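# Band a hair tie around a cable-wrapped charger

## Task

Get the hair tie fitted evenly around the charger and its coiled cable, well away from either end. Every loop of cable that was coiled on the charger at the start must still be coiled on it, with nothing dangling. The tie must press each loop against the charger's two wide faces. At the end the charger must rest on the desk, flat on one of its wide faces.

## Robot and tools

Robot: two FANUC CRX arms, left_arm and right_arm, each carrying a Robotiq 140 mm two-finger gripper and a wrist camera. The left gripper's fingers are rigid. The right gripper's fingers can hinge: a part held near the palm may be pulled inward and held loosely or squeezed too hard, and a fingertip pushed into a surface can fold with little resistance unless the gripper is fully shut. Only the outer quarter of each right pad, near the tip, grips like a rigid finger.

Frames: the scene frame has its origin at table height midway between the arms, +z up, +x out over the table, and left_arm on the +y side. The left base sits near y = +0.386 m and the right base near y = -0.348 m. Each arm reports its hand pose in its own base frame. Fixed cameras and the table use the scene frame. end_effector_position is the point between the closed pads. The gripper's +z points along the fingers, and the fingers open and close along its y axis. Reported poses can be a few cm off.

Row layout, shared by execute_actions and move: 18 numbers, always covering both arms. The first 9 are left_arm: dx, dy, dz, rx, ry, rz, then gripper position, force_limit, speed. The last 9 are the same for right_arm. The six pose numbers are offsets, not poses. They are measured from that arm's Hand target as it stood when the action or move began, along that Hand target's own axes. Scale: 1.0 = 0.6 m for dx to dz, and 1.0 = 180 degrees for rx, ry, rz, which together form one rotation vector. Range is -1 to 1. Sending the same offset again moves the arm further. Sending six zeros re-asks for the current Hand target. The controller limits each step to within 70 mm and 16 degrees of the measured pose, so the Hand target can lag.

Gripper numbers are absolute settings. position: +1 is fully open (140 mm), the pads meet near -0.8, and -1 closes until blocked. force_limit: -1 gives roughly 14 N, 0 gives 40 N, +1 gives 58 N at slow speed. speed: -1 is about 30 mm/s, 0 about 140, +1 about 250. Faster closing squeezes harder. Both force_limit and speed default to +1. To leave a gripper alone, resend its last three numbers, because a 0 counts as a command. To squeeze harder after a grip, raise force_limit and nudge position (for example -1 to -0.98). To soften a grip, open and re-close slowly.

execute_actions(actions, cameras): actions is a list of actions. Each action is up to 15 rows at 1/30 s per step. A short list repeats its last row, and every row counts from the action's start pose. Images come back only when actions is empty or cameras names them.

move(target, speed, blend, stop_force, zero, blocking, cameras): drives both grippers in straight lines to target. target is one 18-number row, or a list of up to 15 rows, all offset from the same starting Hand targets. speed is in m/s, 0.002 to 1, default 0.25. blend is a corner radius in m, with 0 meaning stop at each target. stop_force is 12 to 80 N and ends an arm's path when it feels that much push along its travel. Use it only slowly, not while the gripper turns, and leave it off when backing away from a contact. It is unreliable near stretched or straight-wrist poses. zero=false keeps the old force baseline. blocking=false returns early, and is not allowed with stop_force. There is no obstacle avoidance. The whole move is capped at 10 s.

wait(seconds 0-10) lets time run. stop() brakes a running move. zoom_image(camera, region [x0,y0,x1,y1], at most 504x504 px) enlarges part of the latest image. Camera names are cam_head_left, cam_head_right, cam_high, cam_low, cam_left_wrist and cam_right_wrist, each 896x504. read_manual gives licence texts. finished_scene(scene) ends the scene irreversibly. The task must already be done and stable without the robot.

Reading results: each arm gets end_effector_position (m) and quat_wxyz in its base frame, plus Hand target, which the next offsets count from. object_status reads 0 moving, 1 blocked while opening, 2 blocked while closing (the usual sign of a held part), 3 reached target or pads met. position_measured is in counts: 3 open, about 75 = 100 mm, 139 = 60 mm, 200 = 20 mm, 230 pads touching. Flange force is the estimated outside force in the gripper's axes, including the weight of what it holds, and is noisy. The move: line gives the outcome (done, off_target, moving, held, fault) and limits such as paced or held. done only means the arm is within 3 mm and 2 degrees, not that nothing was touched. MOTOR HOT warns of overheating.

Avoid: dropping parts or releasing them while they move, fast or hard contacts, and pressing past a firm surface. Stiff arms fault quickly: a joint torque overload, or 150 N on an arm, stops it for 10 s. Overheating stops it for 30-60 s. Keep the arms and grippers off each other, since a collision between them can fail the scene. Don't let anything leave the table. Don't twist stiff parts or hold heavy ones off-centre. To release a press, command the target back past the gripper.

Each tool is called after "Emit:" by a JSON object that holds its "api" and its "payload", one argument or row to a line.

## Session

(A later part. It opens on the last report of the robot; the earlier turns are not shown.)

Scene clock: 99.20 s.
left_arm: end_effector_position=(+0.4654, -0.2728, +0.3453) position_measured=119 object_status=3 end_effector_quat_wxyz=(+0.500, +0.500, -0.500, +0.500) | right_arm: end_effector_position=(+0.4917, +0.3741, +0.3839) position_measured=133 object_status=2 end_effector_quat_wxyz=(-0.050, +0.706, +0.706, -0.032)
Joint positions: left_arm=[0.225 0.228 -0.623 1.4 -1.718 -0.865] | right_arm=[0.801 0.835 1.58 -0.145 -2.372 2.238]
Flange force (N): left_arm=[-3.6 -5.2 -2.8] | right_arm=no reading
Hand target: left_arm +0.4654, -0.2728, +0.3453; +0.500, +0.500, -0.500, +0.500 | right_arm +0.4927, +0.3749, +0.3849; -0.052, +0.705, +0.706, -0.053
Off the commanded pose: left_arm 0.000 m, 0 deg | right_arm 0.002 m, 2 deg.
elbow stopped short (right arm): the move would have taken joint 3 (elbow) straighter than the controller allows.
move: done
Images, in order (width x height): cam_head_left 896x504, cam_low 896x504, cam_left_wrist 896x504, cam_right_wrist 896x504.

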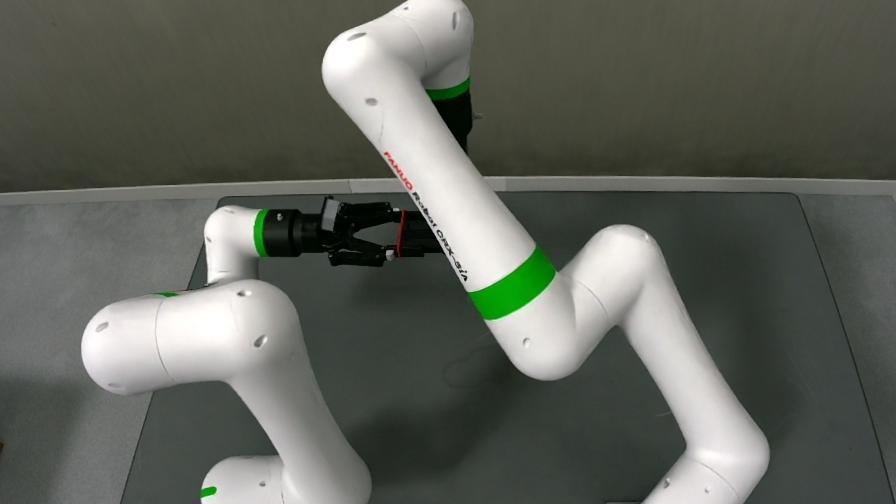

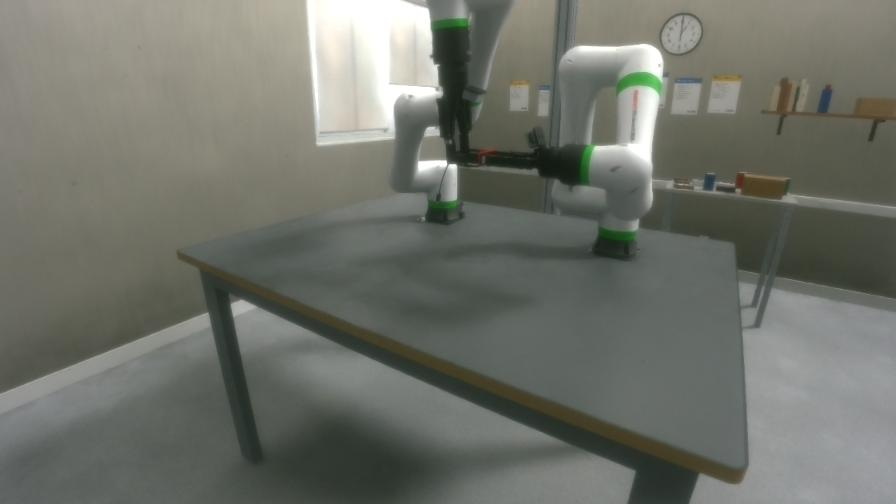

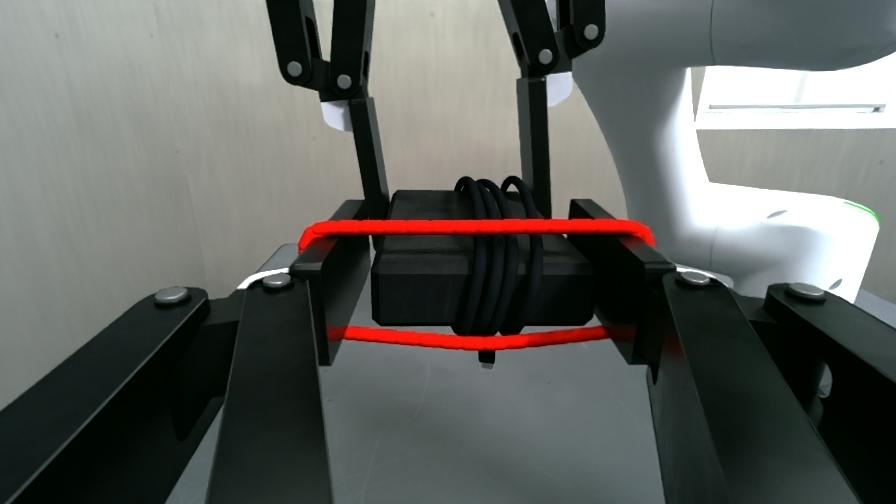

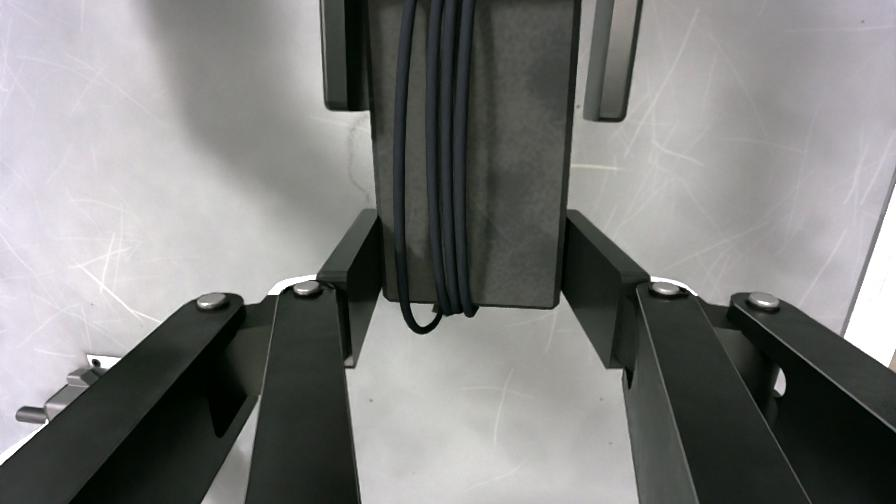

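Emit:
{"api": "move", "payload": {
  "target": [
    [-0.002,0.0025,0.005,0,0,0,0.08,1,-0.8, 0,0,0,0,0,0,-1,-0.5,-1],
    [-0.002,0.0025,0.005,0,0,0,-1,-0.7,-1, 0,0,0,0,0,0,-1,-0.5,-1]
  ],
  "speed": 0.04,
  "cameras": ["cam_left_wrist","cam_head_left","cam_low","cam_right_wrist"]
}}

Emit:
{"api": "zoom_image", "payload": {
  "camera": "cam_left_wrist",
  "region": [300, 80, 650, 380]
}}

Scene clock: 102.73 s.
left_arm: end_effector_position=(+0.4639, -0.2758, +0.3441) position_measured=132 object_status=2 end_effector_quat_wxyz=(+0.500, +0.500, -0.500, +0.500) | right_arm: end_effector_position=(+0.4917, +0.3742, +0.3839) position_measured=133 object_status=2 end_effector_quat_wxyz=(-0.050, +0.706, +0.706, -0.032)
Joint positions: left_arm=[0.218 0.225 -0.63 1.405 -1.713 -0.869] | right_arm=[0.801 0.835 1.579 -0.145 -2.372 2.238]
Flange force (N): left_arm=[-2.4 -8.6 -4.7] | right_arm=no reading
Hand target: left_arm +0.4639, -0.2758, +0.3441; +0.500, +0.500, -0.500, +0.500 | right_arm +0.4927, +0.3749, +0.3849; -0.052, +0.705, +0.706, -0.053
Off the commanded pose: left_arm 0.000 m, 0 deg | right_arm 0.002 m, 2 deg.
elbow stopped short (right arm): the move would have taken joint 3 (elbow) straighter than the controller allows.
move: done
Images, in order (width x height): cam_head_left 896x504, cam_low 896x504, cam_left_wrist 896x504, cam_right_wrist 896x504.

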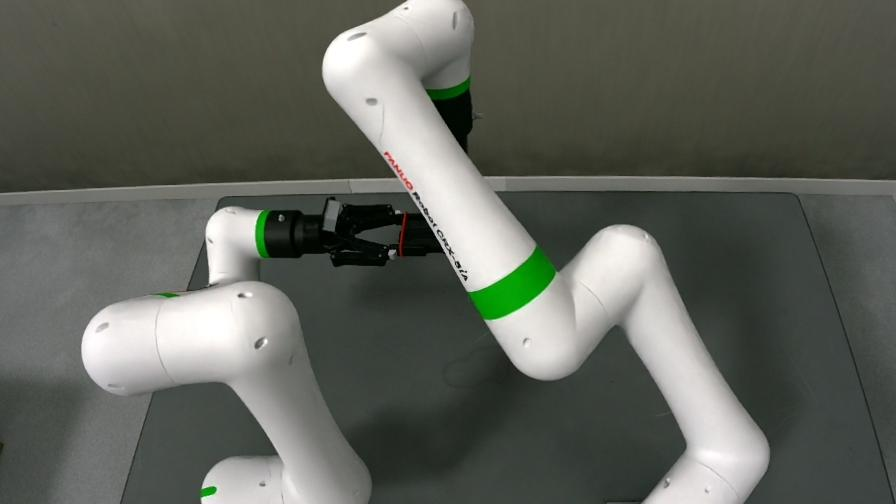

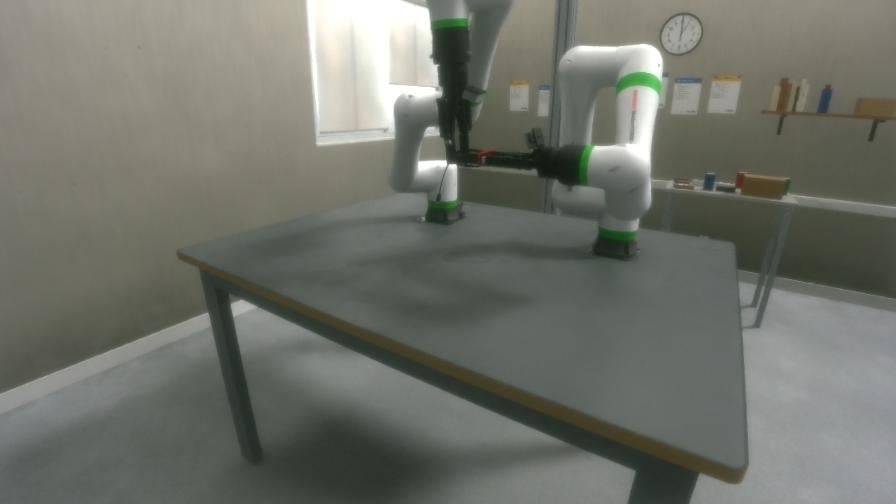

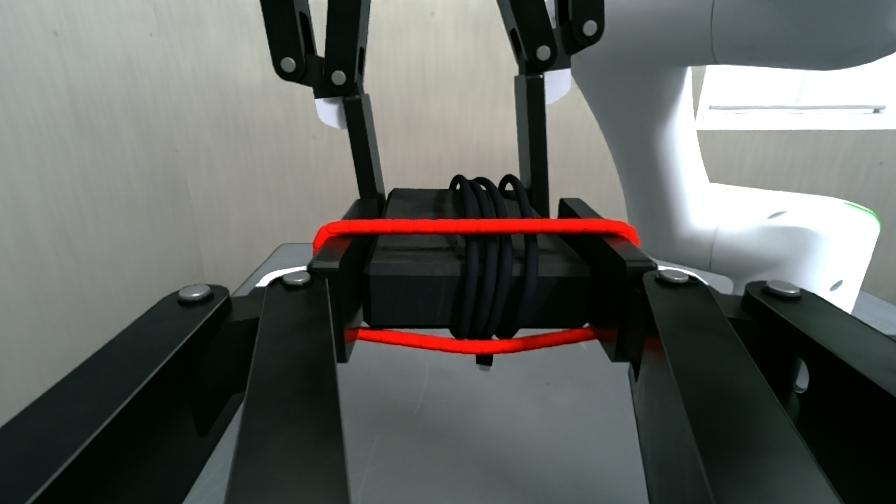

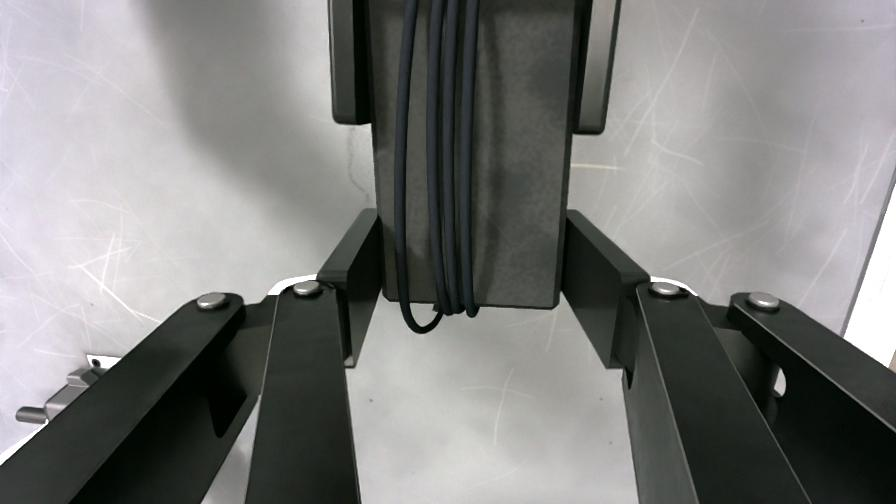

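Scaled by 1.440 from the camera's 896x504 image, which has a finer 1280x720 frame.

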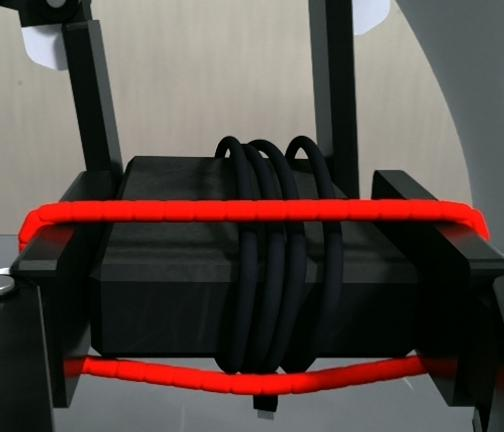

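Emit:
{"api": "zoom_image", "payload": {
  "camera": "cam_head_left",
  "region": [360, 180, 480, 290]
}}

Emit:
{"api": "move", "payload": {
  "target": [
    [0,0,0,0,0,0,-1,-0.7,-1, 0,0,0,0,0,0,0.11,-1,-0.7],
    [0,0,0,0,0,0,-1,-0.7,-1, 0,0,-0.1,0,0,0,0.11,-1,-0.7]
  ],
  "speed": [0.05,0.06],
  "cameras": ["cam_left_wrist","cam_head_left"]
}}

Scaled by 4.200 from the camera's 896x504 image, which has a finer 1280x720 frame.

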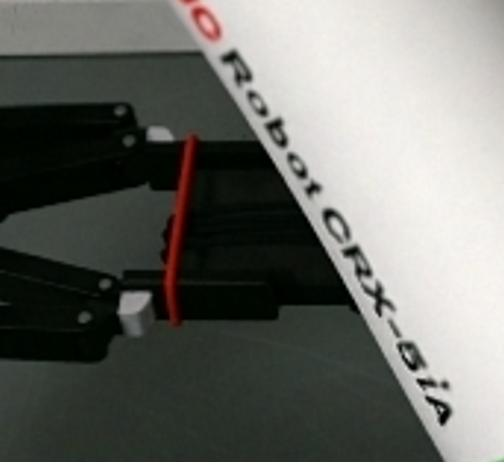

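Scene clock: 108.80 s.
left_arm: end_effector_position=(+0.4639, -0.2758, +0.3441) position_measured=133 object_status=2 end_effector_quat_wxyz=(+0.500, +0.500, -0.500, +0.500) | right_arm: end_effector_position=(+0.5005, +0.3743, +0.4429) position_measured=115 object_status=3 end_effector_quat_wxyz=(-0.041, +0.709, +0.702, +0.056)
Joint positions: left_arm=[0.218 0.225 -0.63 1.405 -1.713 -0.869] | right_arm=[0.805 0.738 1.567 -0.104 -2.284 2.255]
Flange force (N): left_arm=[-4.2 -7.0 -1.5] | right_arm=no reading
Hand target: left_arm +0.4639, -0.2758, +0.3441; +0.500, +0.500, -0.500, +0.500 | right_arm +0.5016, +0.3749, +0.4442; -0.052, +0.705, +0.706, -0.053
Off the commanded pose: left_arm 0.000 m, 0 deg | right_arm 0.002 m, 13 deg.
elbow stopped short (right arm): the move would have taken joint 3 (elbow) straighter than the controller allows.
elbow read too straight (right arm): the controller reads joint 3 (elbow) straighter than it allows; while it does, the hand can move without a command.
move: off_target (right_arm)
Images, in order (width x height): cam_head_left 896x504, cam_left_wrist 896x504.

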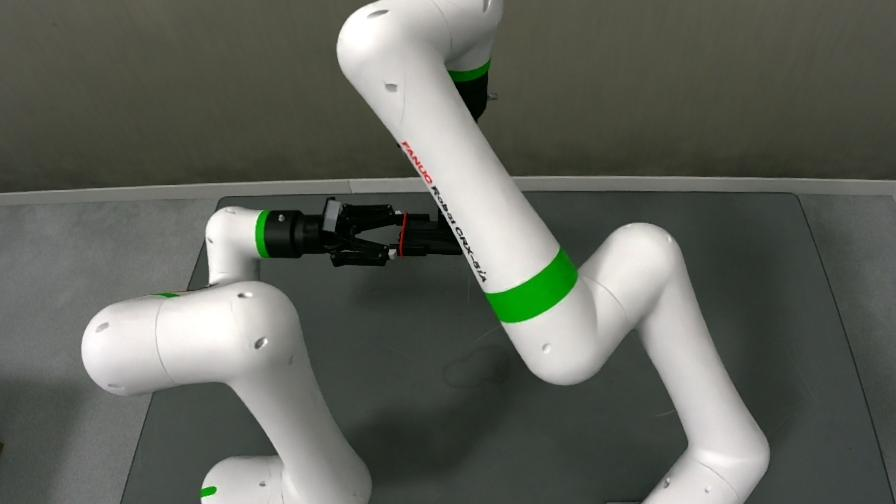

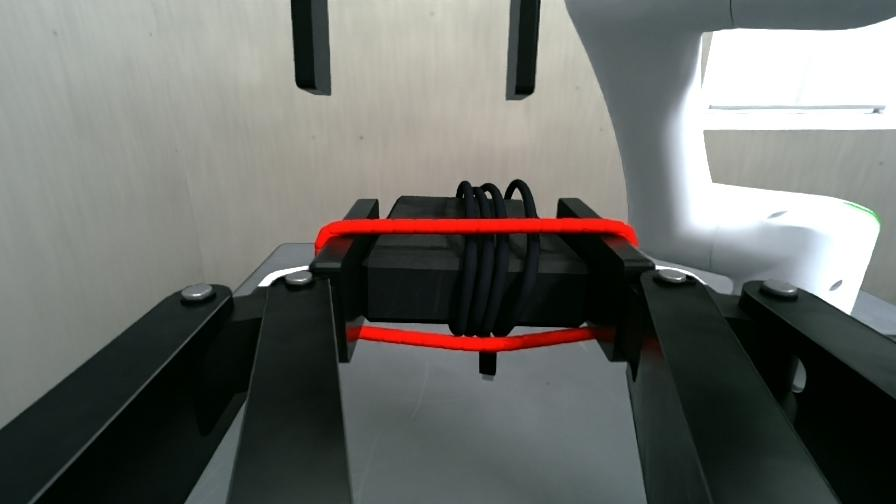

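Emit:
{"api": "move", "payload": {
  "target": [
    [0,0,0,0,0,0,-1,-0.7,-1, 0,-0.28,0.042,0,0,0,0.11,-1,-0.7],
    [0,0,0.1,0,0,0,-1,-0.7,-1, 0.0767,-0.3077,0.2145,-0.547,0,0,0.11,-1,-0.7]
  ],
  "speed": [0.1,0.25],
  "blend": [0.02,0],
  "cameras": ["cam_left_wrist","cam_head_left","cam_right_wrist"]
}}

Scene clock: 119.87 s.
left_arm: end_effector_position=(+0.4638, -0.3358, +0.3441) position_measured=133 object_status=2 end_effector_quat_wxyz=(+0.500, +0.500, -0.500, +0.500) | right_arm: end_effector_position=(+0.2998, +0.4206, +0.3443) position_measured=115 object_status=3 end_effector_quat_wxyz=(+0.500, +0.500, +0.501, +0.500)
Joint positions: left_arm=[0.057 0.211 -0.651 1.528 -1.608 -0.864] | right_arm=[1.746 0.12 -0.755 1.436 -1.681 0.69]
Flange force (N): left_arm=[-3.8 -7.1 -0.2] | right_arm=[0.4 -2.2 -1.6]
Hand target: left_arm +0.4638, -0.3358, +0.3441; +0.500, +0.500, -0.500, +0.500 | right_arm +0.2998, +0.4206, +0.3442; +0.500, +0.500, +0.501, +0.500
Off the commanded pose: left_arm 0.000 m, 0 deg | right_arm 0.000 m, 0 deg.
move: done
Images, in order (width x height): cam_head_left 896x504, cam_left_wrist 896x504, cam_right_wrist 896x504.

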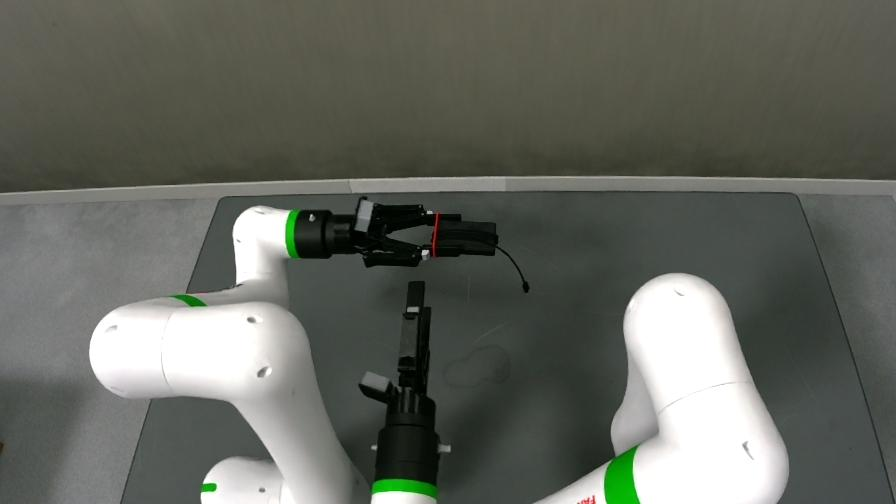

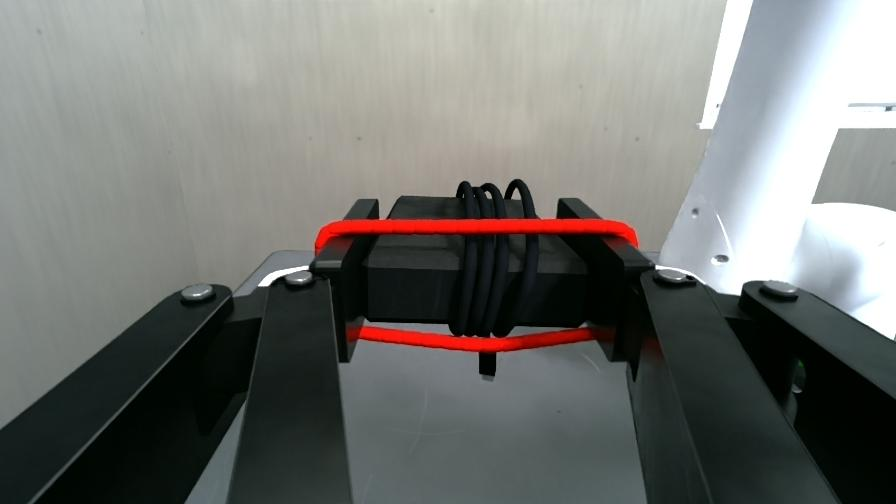

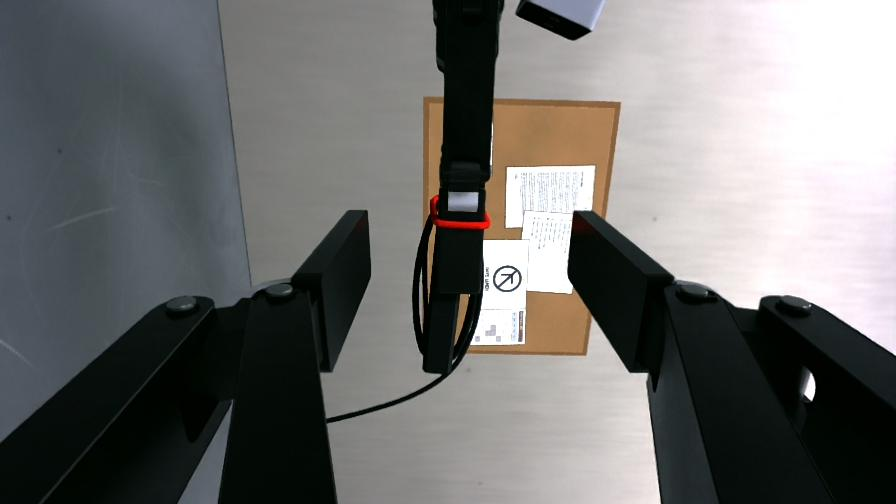

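Emit:
{"api": "move", "payload": {
  "target": [
    [0,0,0,0,0,0,-1,-0.7,-1,0,0,0.19,0,0,0,0.11,-1,-0.7]
  ],
  "speed": 0.08,
  "cameras": ["cam_head_left","cam_right_wrist"]
}}

Emit:
{"api": "zoom_image", "payload": {
  "camera": "cam_head_left",
  "region": [390, 180, 510, 290]
}}

Scene clock: 127.23 s.
left_arm: end_effector_position=(+0.4638, -0.3358, +0.3441) position_measured=133 object_status=2 end_effector_quat_wxyz=(+0.500, +0.500, -0.500, +0.500) | right_arm: end_effector_position=(+0.4138, +0.4207, +0.3441) position_measured=115 object_status=3 end_effector_quat_wxyz=(+0.500, +0.500, +0.501, +0.500)
Joint positions: left_arm=[0.057 0.211 -0.651 1.528 -1.608 -0.864] | right_arm=[1.393 0.121 -0.755 1.708 -1.456 0.689]
Flange force (N): left_arm=[-3.8 -7.2 -0.6] | right_arm=[0.1 -1.8 -2.2]
Hand target: left_arm +0.4638, -0.3358, +0.3441; +0.500, +0.500, -0.500, +0.500 | right_arm +0.4138, +0.4207, +0.3441; +0.500, +0.500, +0.501, +0.500
Off the commanded pose: left_arm 0.000 m, 0 deg | right_arm 0.000 m, 0 deg.
move: done
Images, in order (width x height): cam_head_left 896x504, cam_right_wrist 896x504.

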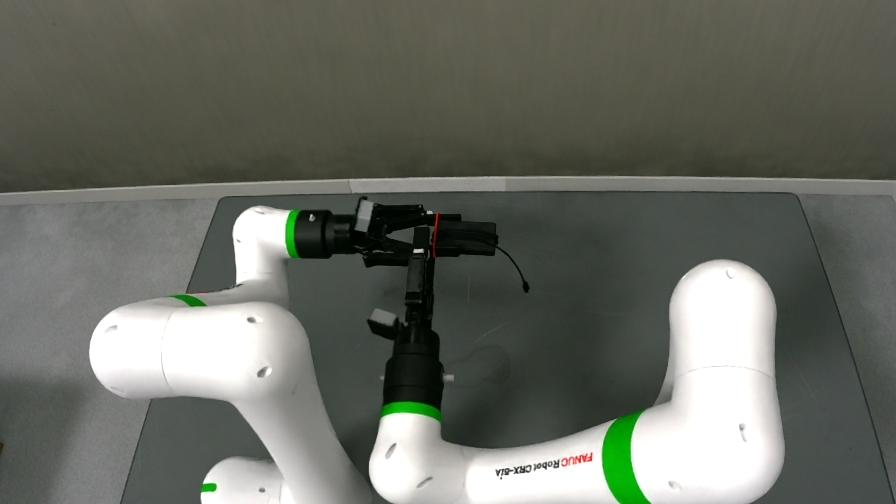

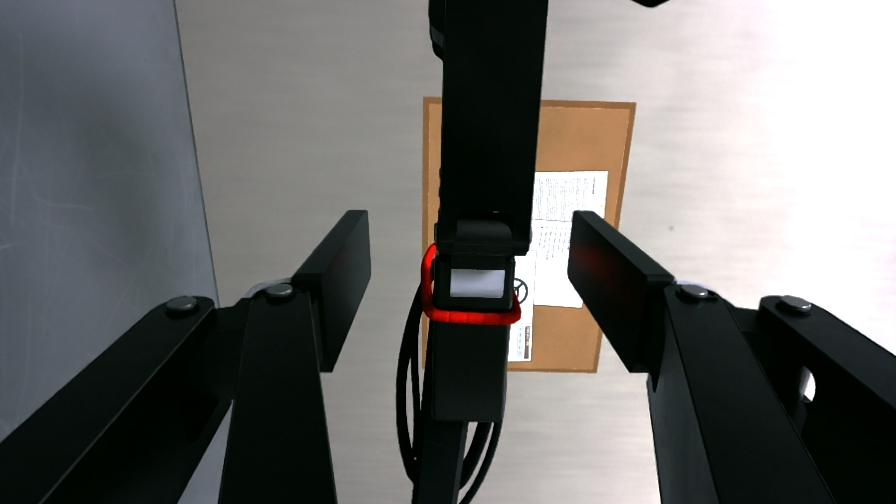

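Scaled by 4.200 from the camera's 896x504 image, which has a finer 1280x720 frame.

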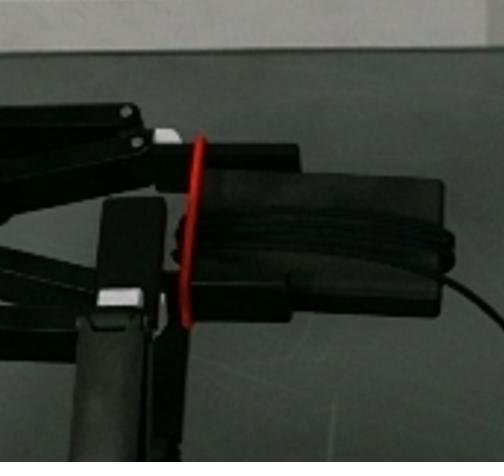

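Emit:
{"api": "move", "payload": {
  "target": [
    [0,0,0,0,0,0,-1,-0.7,-1,-0.006,0,0.0685,0,0,0,0.11,-1,-0.7]
  ],
  "speed": 0.05,
  "cameras": ["cam_head_left","cam_right_wrist"]
}}

Emit:
{"api": "zoom_image", "payload": {
  "camera": "cam_head_left",
  "region": [390, 180, 510, 290]
}}

Scene clock: 129.67 s.
left_arm: end_effector_position=(+0.4638, -0.3358, +0.3441) position_measured=133 object_status=2 end_effector_quat_wxyz=(+0.500, +0.500, -0.500, +0.500) | right_arm: end_effector_position=(+0.4549, +0.4172, +0.3441) position_measured=115 object_status=3 end_effector_quat_wxyz=(+0.500, +0.500, +0.501, +0.500)
Joint positions: left_arm=[0.057 0.211 -0.651 1.528 -1.608 -0.864] | right_arm=[1.268 0.13 -0.74 1.805 -1.376 0.68]
Flange force (N): left_arm=[-4.1 -7.6 -0.5] | right_arm=[0.2 -1.5 -1.7]
Hand target: left_arm +0.4638, -0.3358, +0.3441; +0.500, +0.500, -0.500, +0.500 | right_arm +0.4549, +0.4172, +0.3441; +0.500, +0.500, +0.501, +0.500
Off the commanded pose: left_arm 0.000 m, 0 deg | right_arm 0.000 m, 0 deg.
move: done
Images, in order (width x height): cam_head_left 896x504, cam_right_wrist 896x504.

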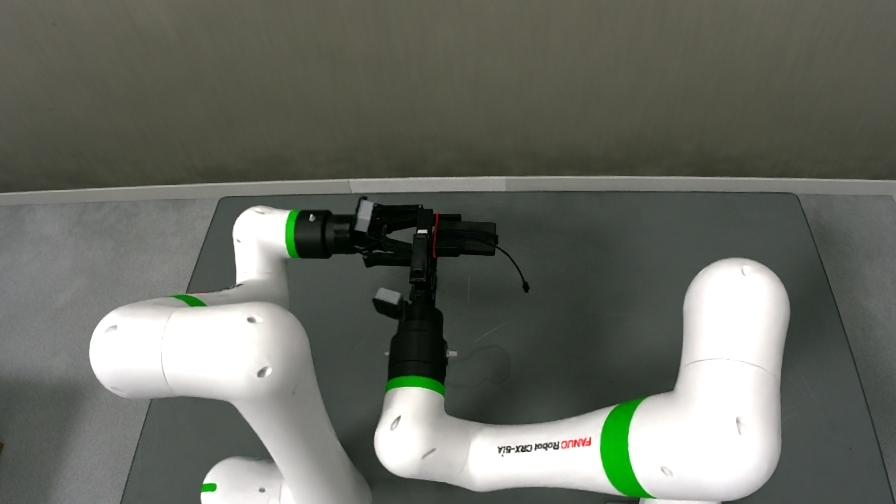

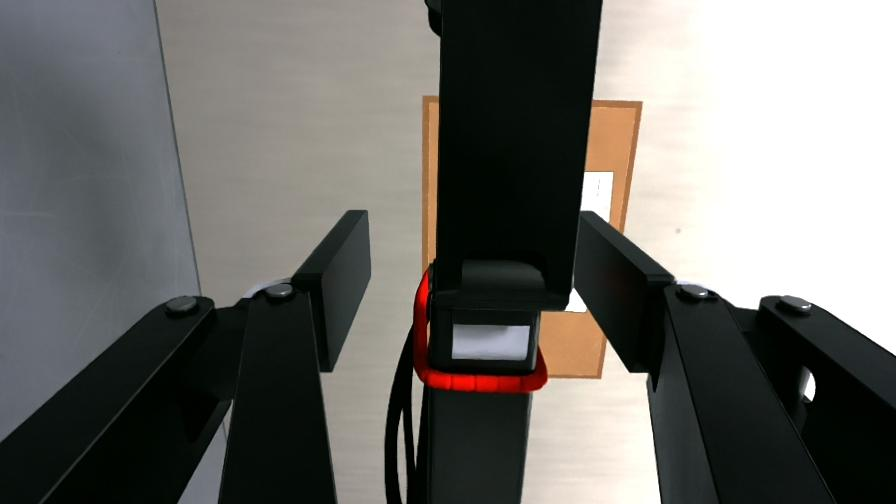

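Scaled by 4.200 from the camera's 896x504 image, which has a finer 1280x720 frame.

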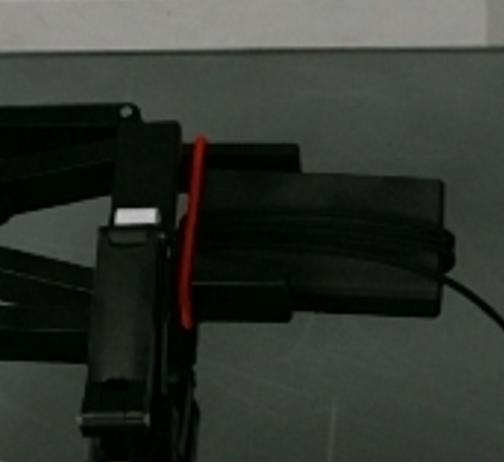

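Emit:
{"api": "move", "payload": {
  "target": [
    [0,0,0,0,0,0,-1,-0.7,-1,0,0.002,0,0,0,0,0.11,-1,-0.7],
    [0,0,0,0,0,0,-1,-0.7,-1,0,0.002,0,0,0,0,-0.42,-1,-1]
  ],
  "speed": 0.02,
  "cameras": ["cam_head_left","cam_right_wrist"]
}}

Emit:
{"api": "zoom_image", "payload": {
  "camera": "cam_head_left",
  "region": [390, 180, 510, 290]
}}

Scene clock: 135.30 s.
left_arm: end_effector_position=(+0.4638, -0.3359, +0.3442) position_measured=133 object_status=2 end_effector_quat_wxyz=(+0.500, +0.500, -0.500, +0.500) | right_arm: end_effector_position=(+0.4550, +0.4172, +0.3452) position_measured=182 object_status=0 end_effector_quat_wxyz=(+0.500, +0.500, +0.501, +0.500)
Joint positions: left_arm=[0.057 0.211 -0.651 1.528 -1.608 -0.864] | right_arm=[1.268 0.128 -0.739 1.804 -1.375 0.682]
Flange force (N): left_arm=[6.4 -3.4 2.7] | right_arm=[3.3 -12.0 2.8]
Hand target: left_arm +0.4638, -0.3358, +0.3441; +0.500, +0.500, -0.500, +0.500 | right_arm +0.4549, +0.4172, +0.3453; +0.500, +0.500, +0.501, +0.500
Off the commanded pose: left_arm 0.000 m, 0 deg | right_arm 0.000 m, 0 deg.
move: done
Images, in order (width x height): cam_head_left 896x504, cam_right_wrist 896x504.

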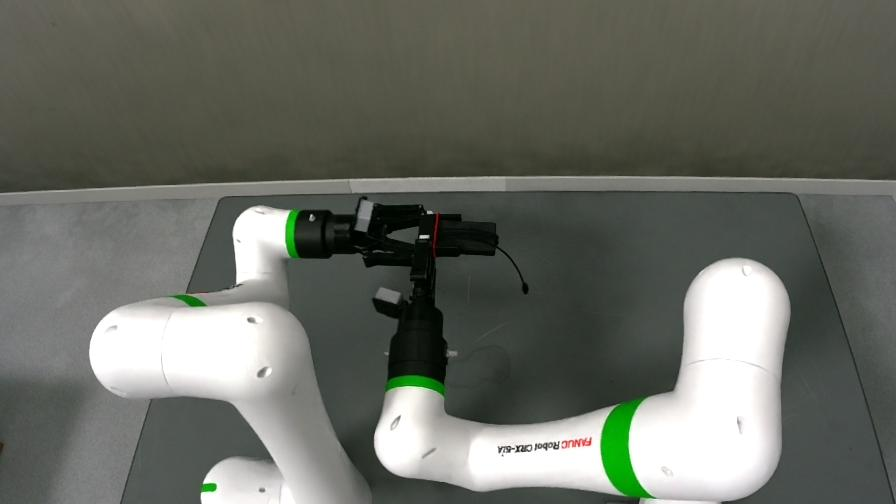

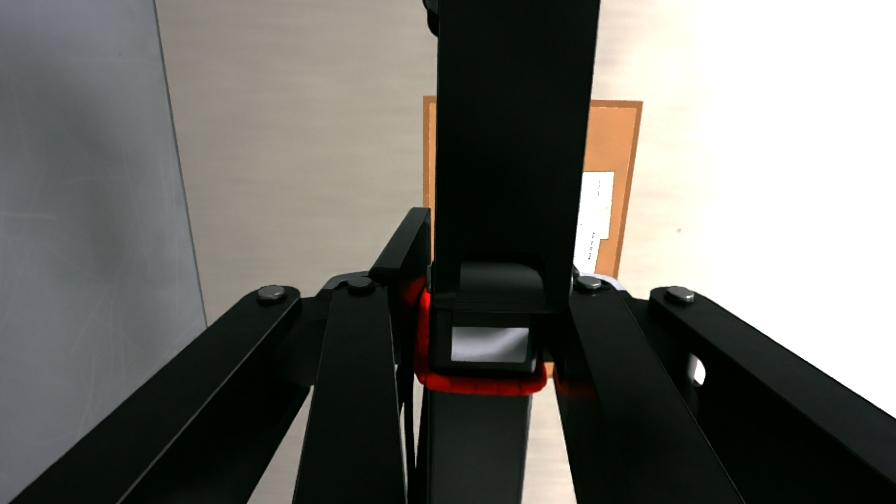

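Scaled by 4.200 from the camera's 896x504 image, which has a finer 1280x720 frame.

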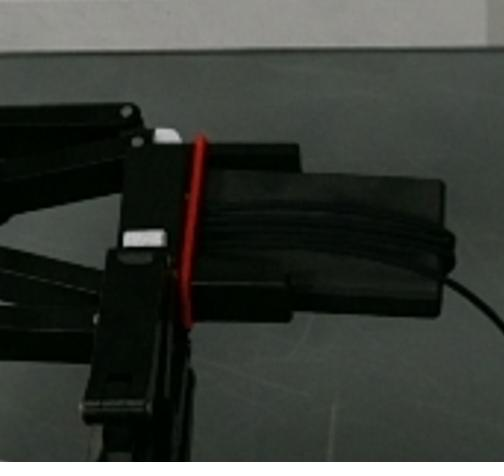

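Emit:
{"api": "move", "payload": {
  "target": [0,0,0,0,0,0,-1,-0.7,-1,0,-0.0017,0,0,0,0,-0.42,-1,-1],
  "speed": 0.02
}}

Scene clock: 136.67 s.
left_arm: end_effector_position=(+0.4638, -0.3358, +0.3441) position_measured=133 object_status=2 end_effector_quat_wxyz=(+0.500, +0.500, -0.500, +0.500) | right_arm: end_effector_position=(+0.4550, +0.4172, +0.3452) position_measured=182 object_status=3 end_effector_quat_wxyz=(+0.500, +0.500, +0.501, +0.500)
Joint positions: left_arm=[0.057 0.211 -0.651 1.528 -1.608 -0.864] | right_arm=[1.268 0.128 -0.739 1.804 -1.375 0.682]
Flange force (N): left_arm=[6.6 -3.5 2.8] | right_arm=[4.2 -12.2 2.3]
Hand target: left_arm +0.4638, -0.3358, +0.3441; +0.500, +0.500, -0.500, +0.500 | right_arm +0.4550, +0.4172, +0.3452; +0.500, +0.500, +0.501, +0.500 (not the last commanded pose)
Off the commanded pose: left_arm 0.000 m, 0 deg | right_arm 0.001 m, 0 deg.
move: held (right_arm; a check stopped the path); limits=held
pose unreachable (right arm): on one or more control steps of this call, first in action 0 (counted from 0), this arm could not follow its commanded pose, so it was not sent that pose on those steps. It may still have moved: this result reports where it is.
cause: moving toward the commanded pose would bring a part of the arm too close to another arm (this arm's gripper and the left arm's gripper, 2 mm apart when this arm was first held).

Emit:
{"api": "zoom_image", "payload": {
  "camera": "cam_right_wrist",
  "region": [350, 190, 630, 430]
}}

Emit:
{"api": "execute_actions", "payload": {
  "actions": [],
  "cameras": ["cam_low","cam_left_wrist"]
}}

Scaled by 1.800 from the camera's 896x504 image, which has a finer 1280x720 frame.
This view is cut from an older image: the scene may have changed since it was taken.

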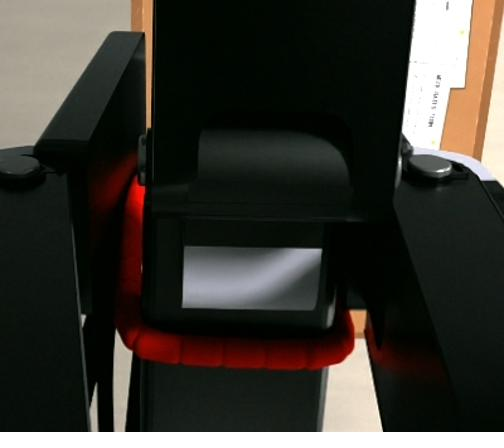

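Scene clock: 138.30 s.
left_arm: end_effector_position=(+0.4638, -0.3358, +0.3441) position_measured=133 object_status=2 end_effector_quat_wxyz=(+0.500, +0.500, -0.500, +0.500) | right_arm: end_effector_position=(+0.4550, +0.4172, +0.3452) position_measured=182 object_status=3 end_effector_quat_wxyz=(+0.500, +0.500, +0.501, +0.500)
Joint positions: left_arm=[0.057 0.211 -0.651 1.528 -1.608 -0.864] | right_arm=[1.268 0.128 -0.739 1.804 -1.375 0.682]
Joint velocities: within noise
Flange force (N): left_arm=[6.5 -3.7 2.7] | right_arm=[3.3 -12.5 2.3]
Hand target: left_arm +0.4638, -0.3358, +0.3441; +0.500, +0.500, -0.500, +0.500 | right_arm +0.4550, +0.4172, +0.3452; +0.500, +0.500, +0.501, +0.500 (not the last commanded pose)
Tool commands: left_gripper/position=-1.0 left_gripper/force_limit=-0.7 left_gripper/speed=-1.0 right_gripper/position=-0.42 right_gripper/force_limit=-1.0 right_gripper/speed=-1.0
Off the commanded pose: left_arm 0.000 m, 0 deg | right_arm 0.001 m, 0 deg.
Images, in order (width x height): cam_low 896x504, cam_left_wrist 896x504.

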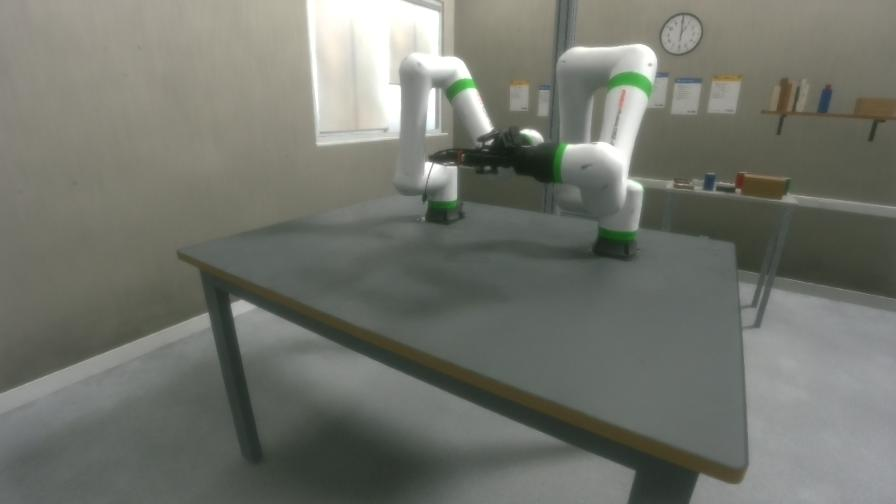

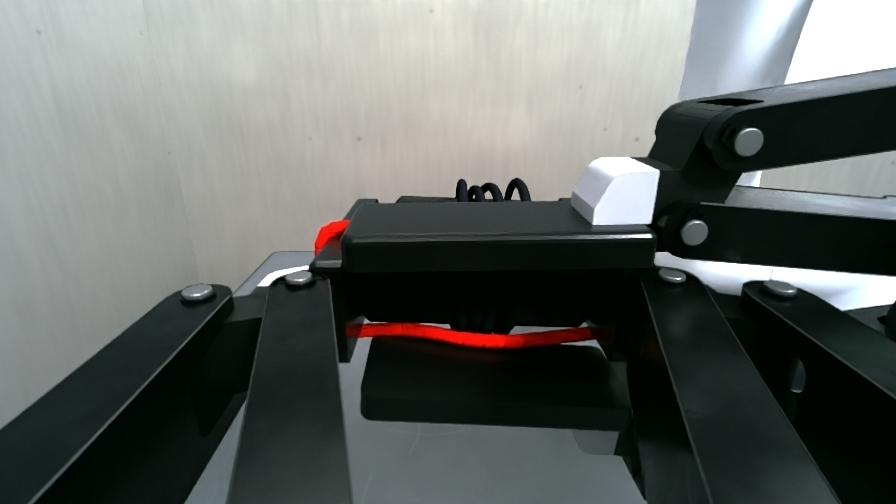

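Emit:
{"api": "move", "payload": {
  "target": [0,0,0,0,0,0,-1,-0.7,-1,0,0,0,0,0,0,-0.38,-1,-1],
  "speed": 0.02
}}

Emit:
{"api": "move", "payload": {
  "target": [0,0,0,0,0,0,-1,-0.7,-1,0,-0.002,0,0,0,0,-0.38,-1,-1],
  "speed": 0.02,
  "cameras": ["cam_right_wrist"]
}}

Scene clock: 140.93 s.
left_arm: end_effector_position=(+0.4638, -0.3358, +0.3441) position_measured=133 object_status=2 end_effector_quat_wxyz=(+0.500, +0.500, -0.500, +0.500) | right_arm: end_effector_position=(+0.4550, +0.4172, +0.3452) position_measured=177 object_status=3 end_effector_quat_wxyz=(+0.500, +0.500, +0.501, +0.500)
Joint positions: left_arm=[0.057 0.211 -0.651 1.528 -1.608 -0.864] | right_arm=[1.268 0.128 -0.739 1.804 -1.375 0.682]
Flange force (N): left_arm=[-1.2 -7.0 -0.2] | right_arm=[0.3 -4.8 -0.3]
Hand target: left_arm +0.4638, -0.3358, +0.3441; +0.500, +0.500, -0.500, +0.500 | right_arm +0.4550, +0.4172, +0.3452; +0.500, +0.500, +0.501, +0.500
Off the commanded pose: left_arm 0.000 m, 0 deg | right_arm 0.000 m, 0 deg.
move: done

Scene clock: 141.43 s.
left_arm: end_effector_position=(+0.4638, -0.3358, +0.3441) position_measured=133 object_status=2 end_effector_quat_wxyz=(+0.500, +0.500, -0.500, +0.500) | right_arm: end_effector_position=(+0.4550, +0.4172, +0.3452) position_measured=177 object_status=3 end_effector_quat_wxyz=(+0.500, +0.500, +0.501, +0.500)
Joint positions: left_arm=[0.057 0.211 -0.651 1.528 -1.608 -0.864] | right_arm=[1.268 0.128 -0.739 1.804 -1.375 0.682]
Flange force (N): left_arm=[-1.5 -7.0 0.0] | right_arm=[1.4 -5.0 -0.3]
Hand target: left_arm +0.4638, -0.3358, +0.3441; +0.500, +0.500, -0.500, +0.500 | right_arm +0.4550, +0.4172, +0.3452; +0.500, +0.500, +0.501, +0.500 (not the last commanded pose)
Off the commanded pose: left_arm 0.000 m, 0 deg | right_arm 0.001 m, 0 deg.
move: held (right_arm; a check stopped the path); limits=held
pose unreachable (right arm): on one or more control steps of this call, first in action 0 (counted from 0), this arm could not follow its commanded pose, so it was not sent that pose on those steps. It may still have moved: this result reports where it is.
cause: moving toward the commanded pose would bring a part of the arm too close to another arm (this arm's gripper and the left arm's gripper, 4 mm apart when this arm was first held).
Images, in order (width x height): cam_right_wrist 896x504.

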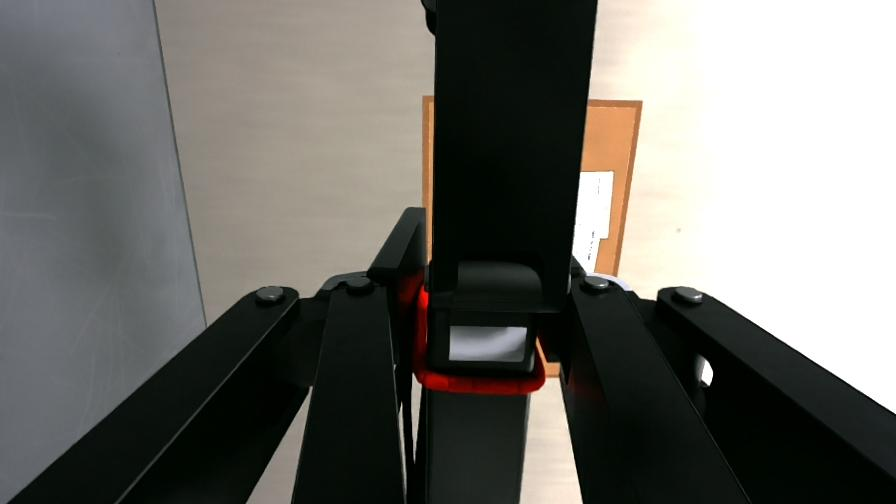

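Emit:
{"api": "move", "payload": {
  "target": [0,0,0,0,0,0,-1,-0.7,-1,-0.0085,0,0,0,0,0,-0.38,-1,-1],
  "speed": 0.02
}}

Emit:
{"api": "move", "payload": {
  "target": [0,0,0,0,0,0,-1,-0.7,-1,0,-0.0028,0,0,0,0,-0.38,-1,-1],
  "speed": 0.02
}}

Emit:
{"api": "move", "payload": {
  "target": [0,0,0,0,0,0,-1,-0.7,-1,0,0,0,0,0,0,-0.42,-1,-1],
  "speed": 0.02,
  "cameras": ["cam_right_wrist","cam_head_left"]
}}

Emit:
{"api": "zoom_image", "payload": {
  "camera": "cam_head_left",
  "region": [390, 180, 510, 290]
}}

Scene clock: 144.30 s.
left_arm: end_effector_position=(+0.4638, -0.3358, +0.3441) position_measured=133 object_status=2 end_effector_quat_wxyz=(+0.500, +0.500, -0.500, +0.500) | right_arm: end_effector_position=(+0.4550, +0.4121, +0.3452) position_measured=177 object_status=3 end_effector_quat_wxyz=(+0.500, +0.500, +0.501, +0.500)
Joint positions: left_arm=[0.057 0.211 -0.651 1.528 -1.608 -0.864] | right_arm=[1.264 0.117 -0.751 1.808 -1.372 0.68]
Flange force (N): left_arm=[3.1 -6.2 3.5] | right_arm=[4.8 -8.1 0.2]
Hand target: left_arm +0.4638, -0.3358, +0.3441; +0.500, +0.500, -0.500, +0.500 | right_arm +0.4550, +0.4121, +0.3452; +0.500, +0.500, +0.501, +0.500
Off the commanded pose: left_arm 0.000 m, 0 deg | right_arm 0.000 m, 0 deg.
move: done

Scene clock: 145.00 s.
left_arm: end_effector_position=(+0.4638, -0.3358, +0.3441) position_measured=133 object_status=2 end_effector_quat_wxyz=(+0.500, +0.500, -0.500, +0.500) | right_arm: end_effector_position=(+0.4550, +0.4121, +0.3436) position_measured=177 object_status=3 end_effector_quat_wxyz=(+0.500, +0.500, +0.501, +0.500)
Joint positions: left_arm=[0.057 0.211 -0.651 1.528 -1.608 -0.864] | right_arm=[1.263 0.119 -0.753 1.81 -1.373 0.676]
Flange force (N): left_arm=[-5.7 -7.6 0.3] | right_arm=[1.6 -0.1 -1.3]
Hand target: left_arm +0.4638, -0.3358, +0.3441; +0.500, +0.500, -0.500, +0.500 | right_arm +0.4550, +0.4121, +0.3436; +0.500, +0.500, +0.501, +0.500
Off the commanded pose: left_arm 0.000 m, 0 deg | right_arm 0.000 m, 0 deg.
move: done

Scene clock: 145.50 s.
left_arm: end_effector_position=(+0.4638, -0.3358, +0.3441) position_measured=133 object_status=2 end_effector_quat_wxyz=(+0.500, +0.500, -0.500, +0.500) | right_arm: end_effector_position=(+0.4550, +0.4121, +0.3436) position_measured=182 object_status=3 end_effector_quat_wxyz=(+0.500, +0.500, +0.501, +0.500)
Joint positions: left_arm=[0.057 0.211 -0.651 1.528 -1.608 -0.864] | right_arm=[1.263 0.119 -0.753 1.81 -1.373 0.676]
Flange force (N): left_arm=[-3.1 -6.1 1.3] | right_arm=[2.6 -2.5 0.3]
Hand target: left_arm +0.4638, -0.3358, +0.3441; +0.500, +0.500, -0.500, +0.500 | right_arm +0.4550, +0.4121, +0.3436; +0.500, +0.500, +0.501, +0.500
Off the commanded pose: left_arm 0.000 m, 0 deg | right_arm 0.000 m, 0 deg.
move: done
Images, in order (width x height): cam_head_left 896x504, cam_right_wrist 896x504.

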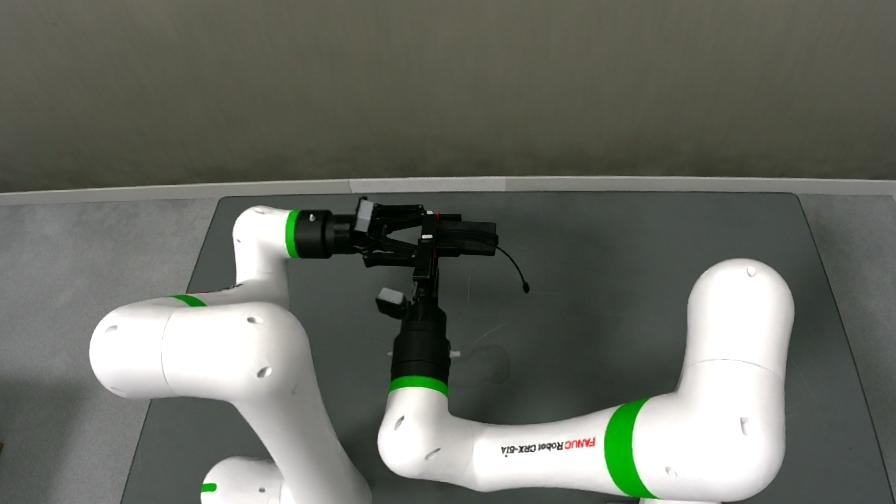

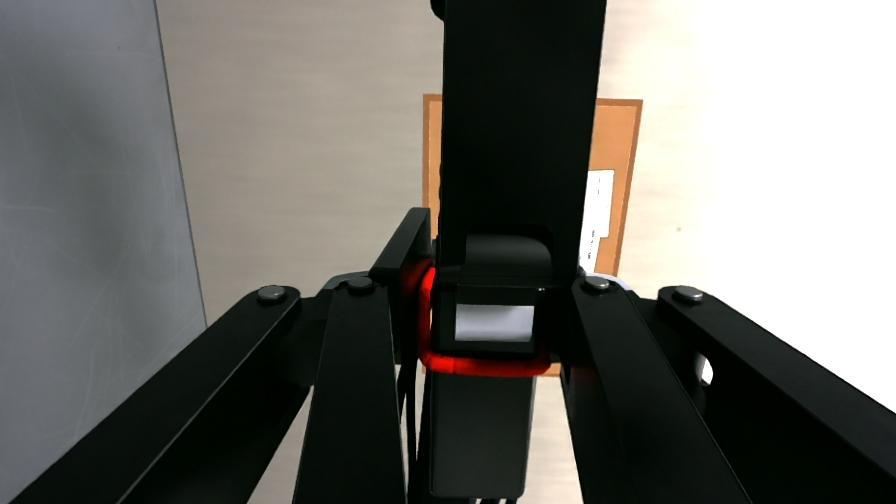

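Scaled by 4.200 from the camera's 896x504 image, which has a finer 1280x720 frame.

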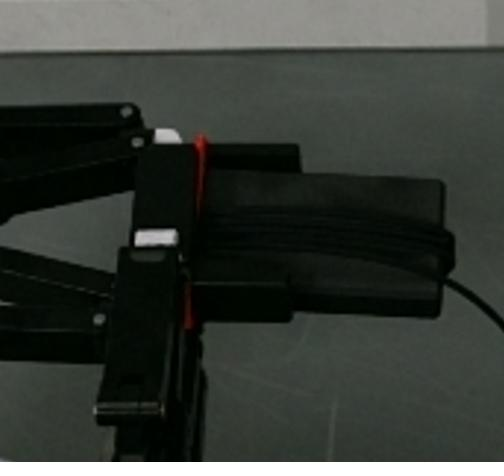

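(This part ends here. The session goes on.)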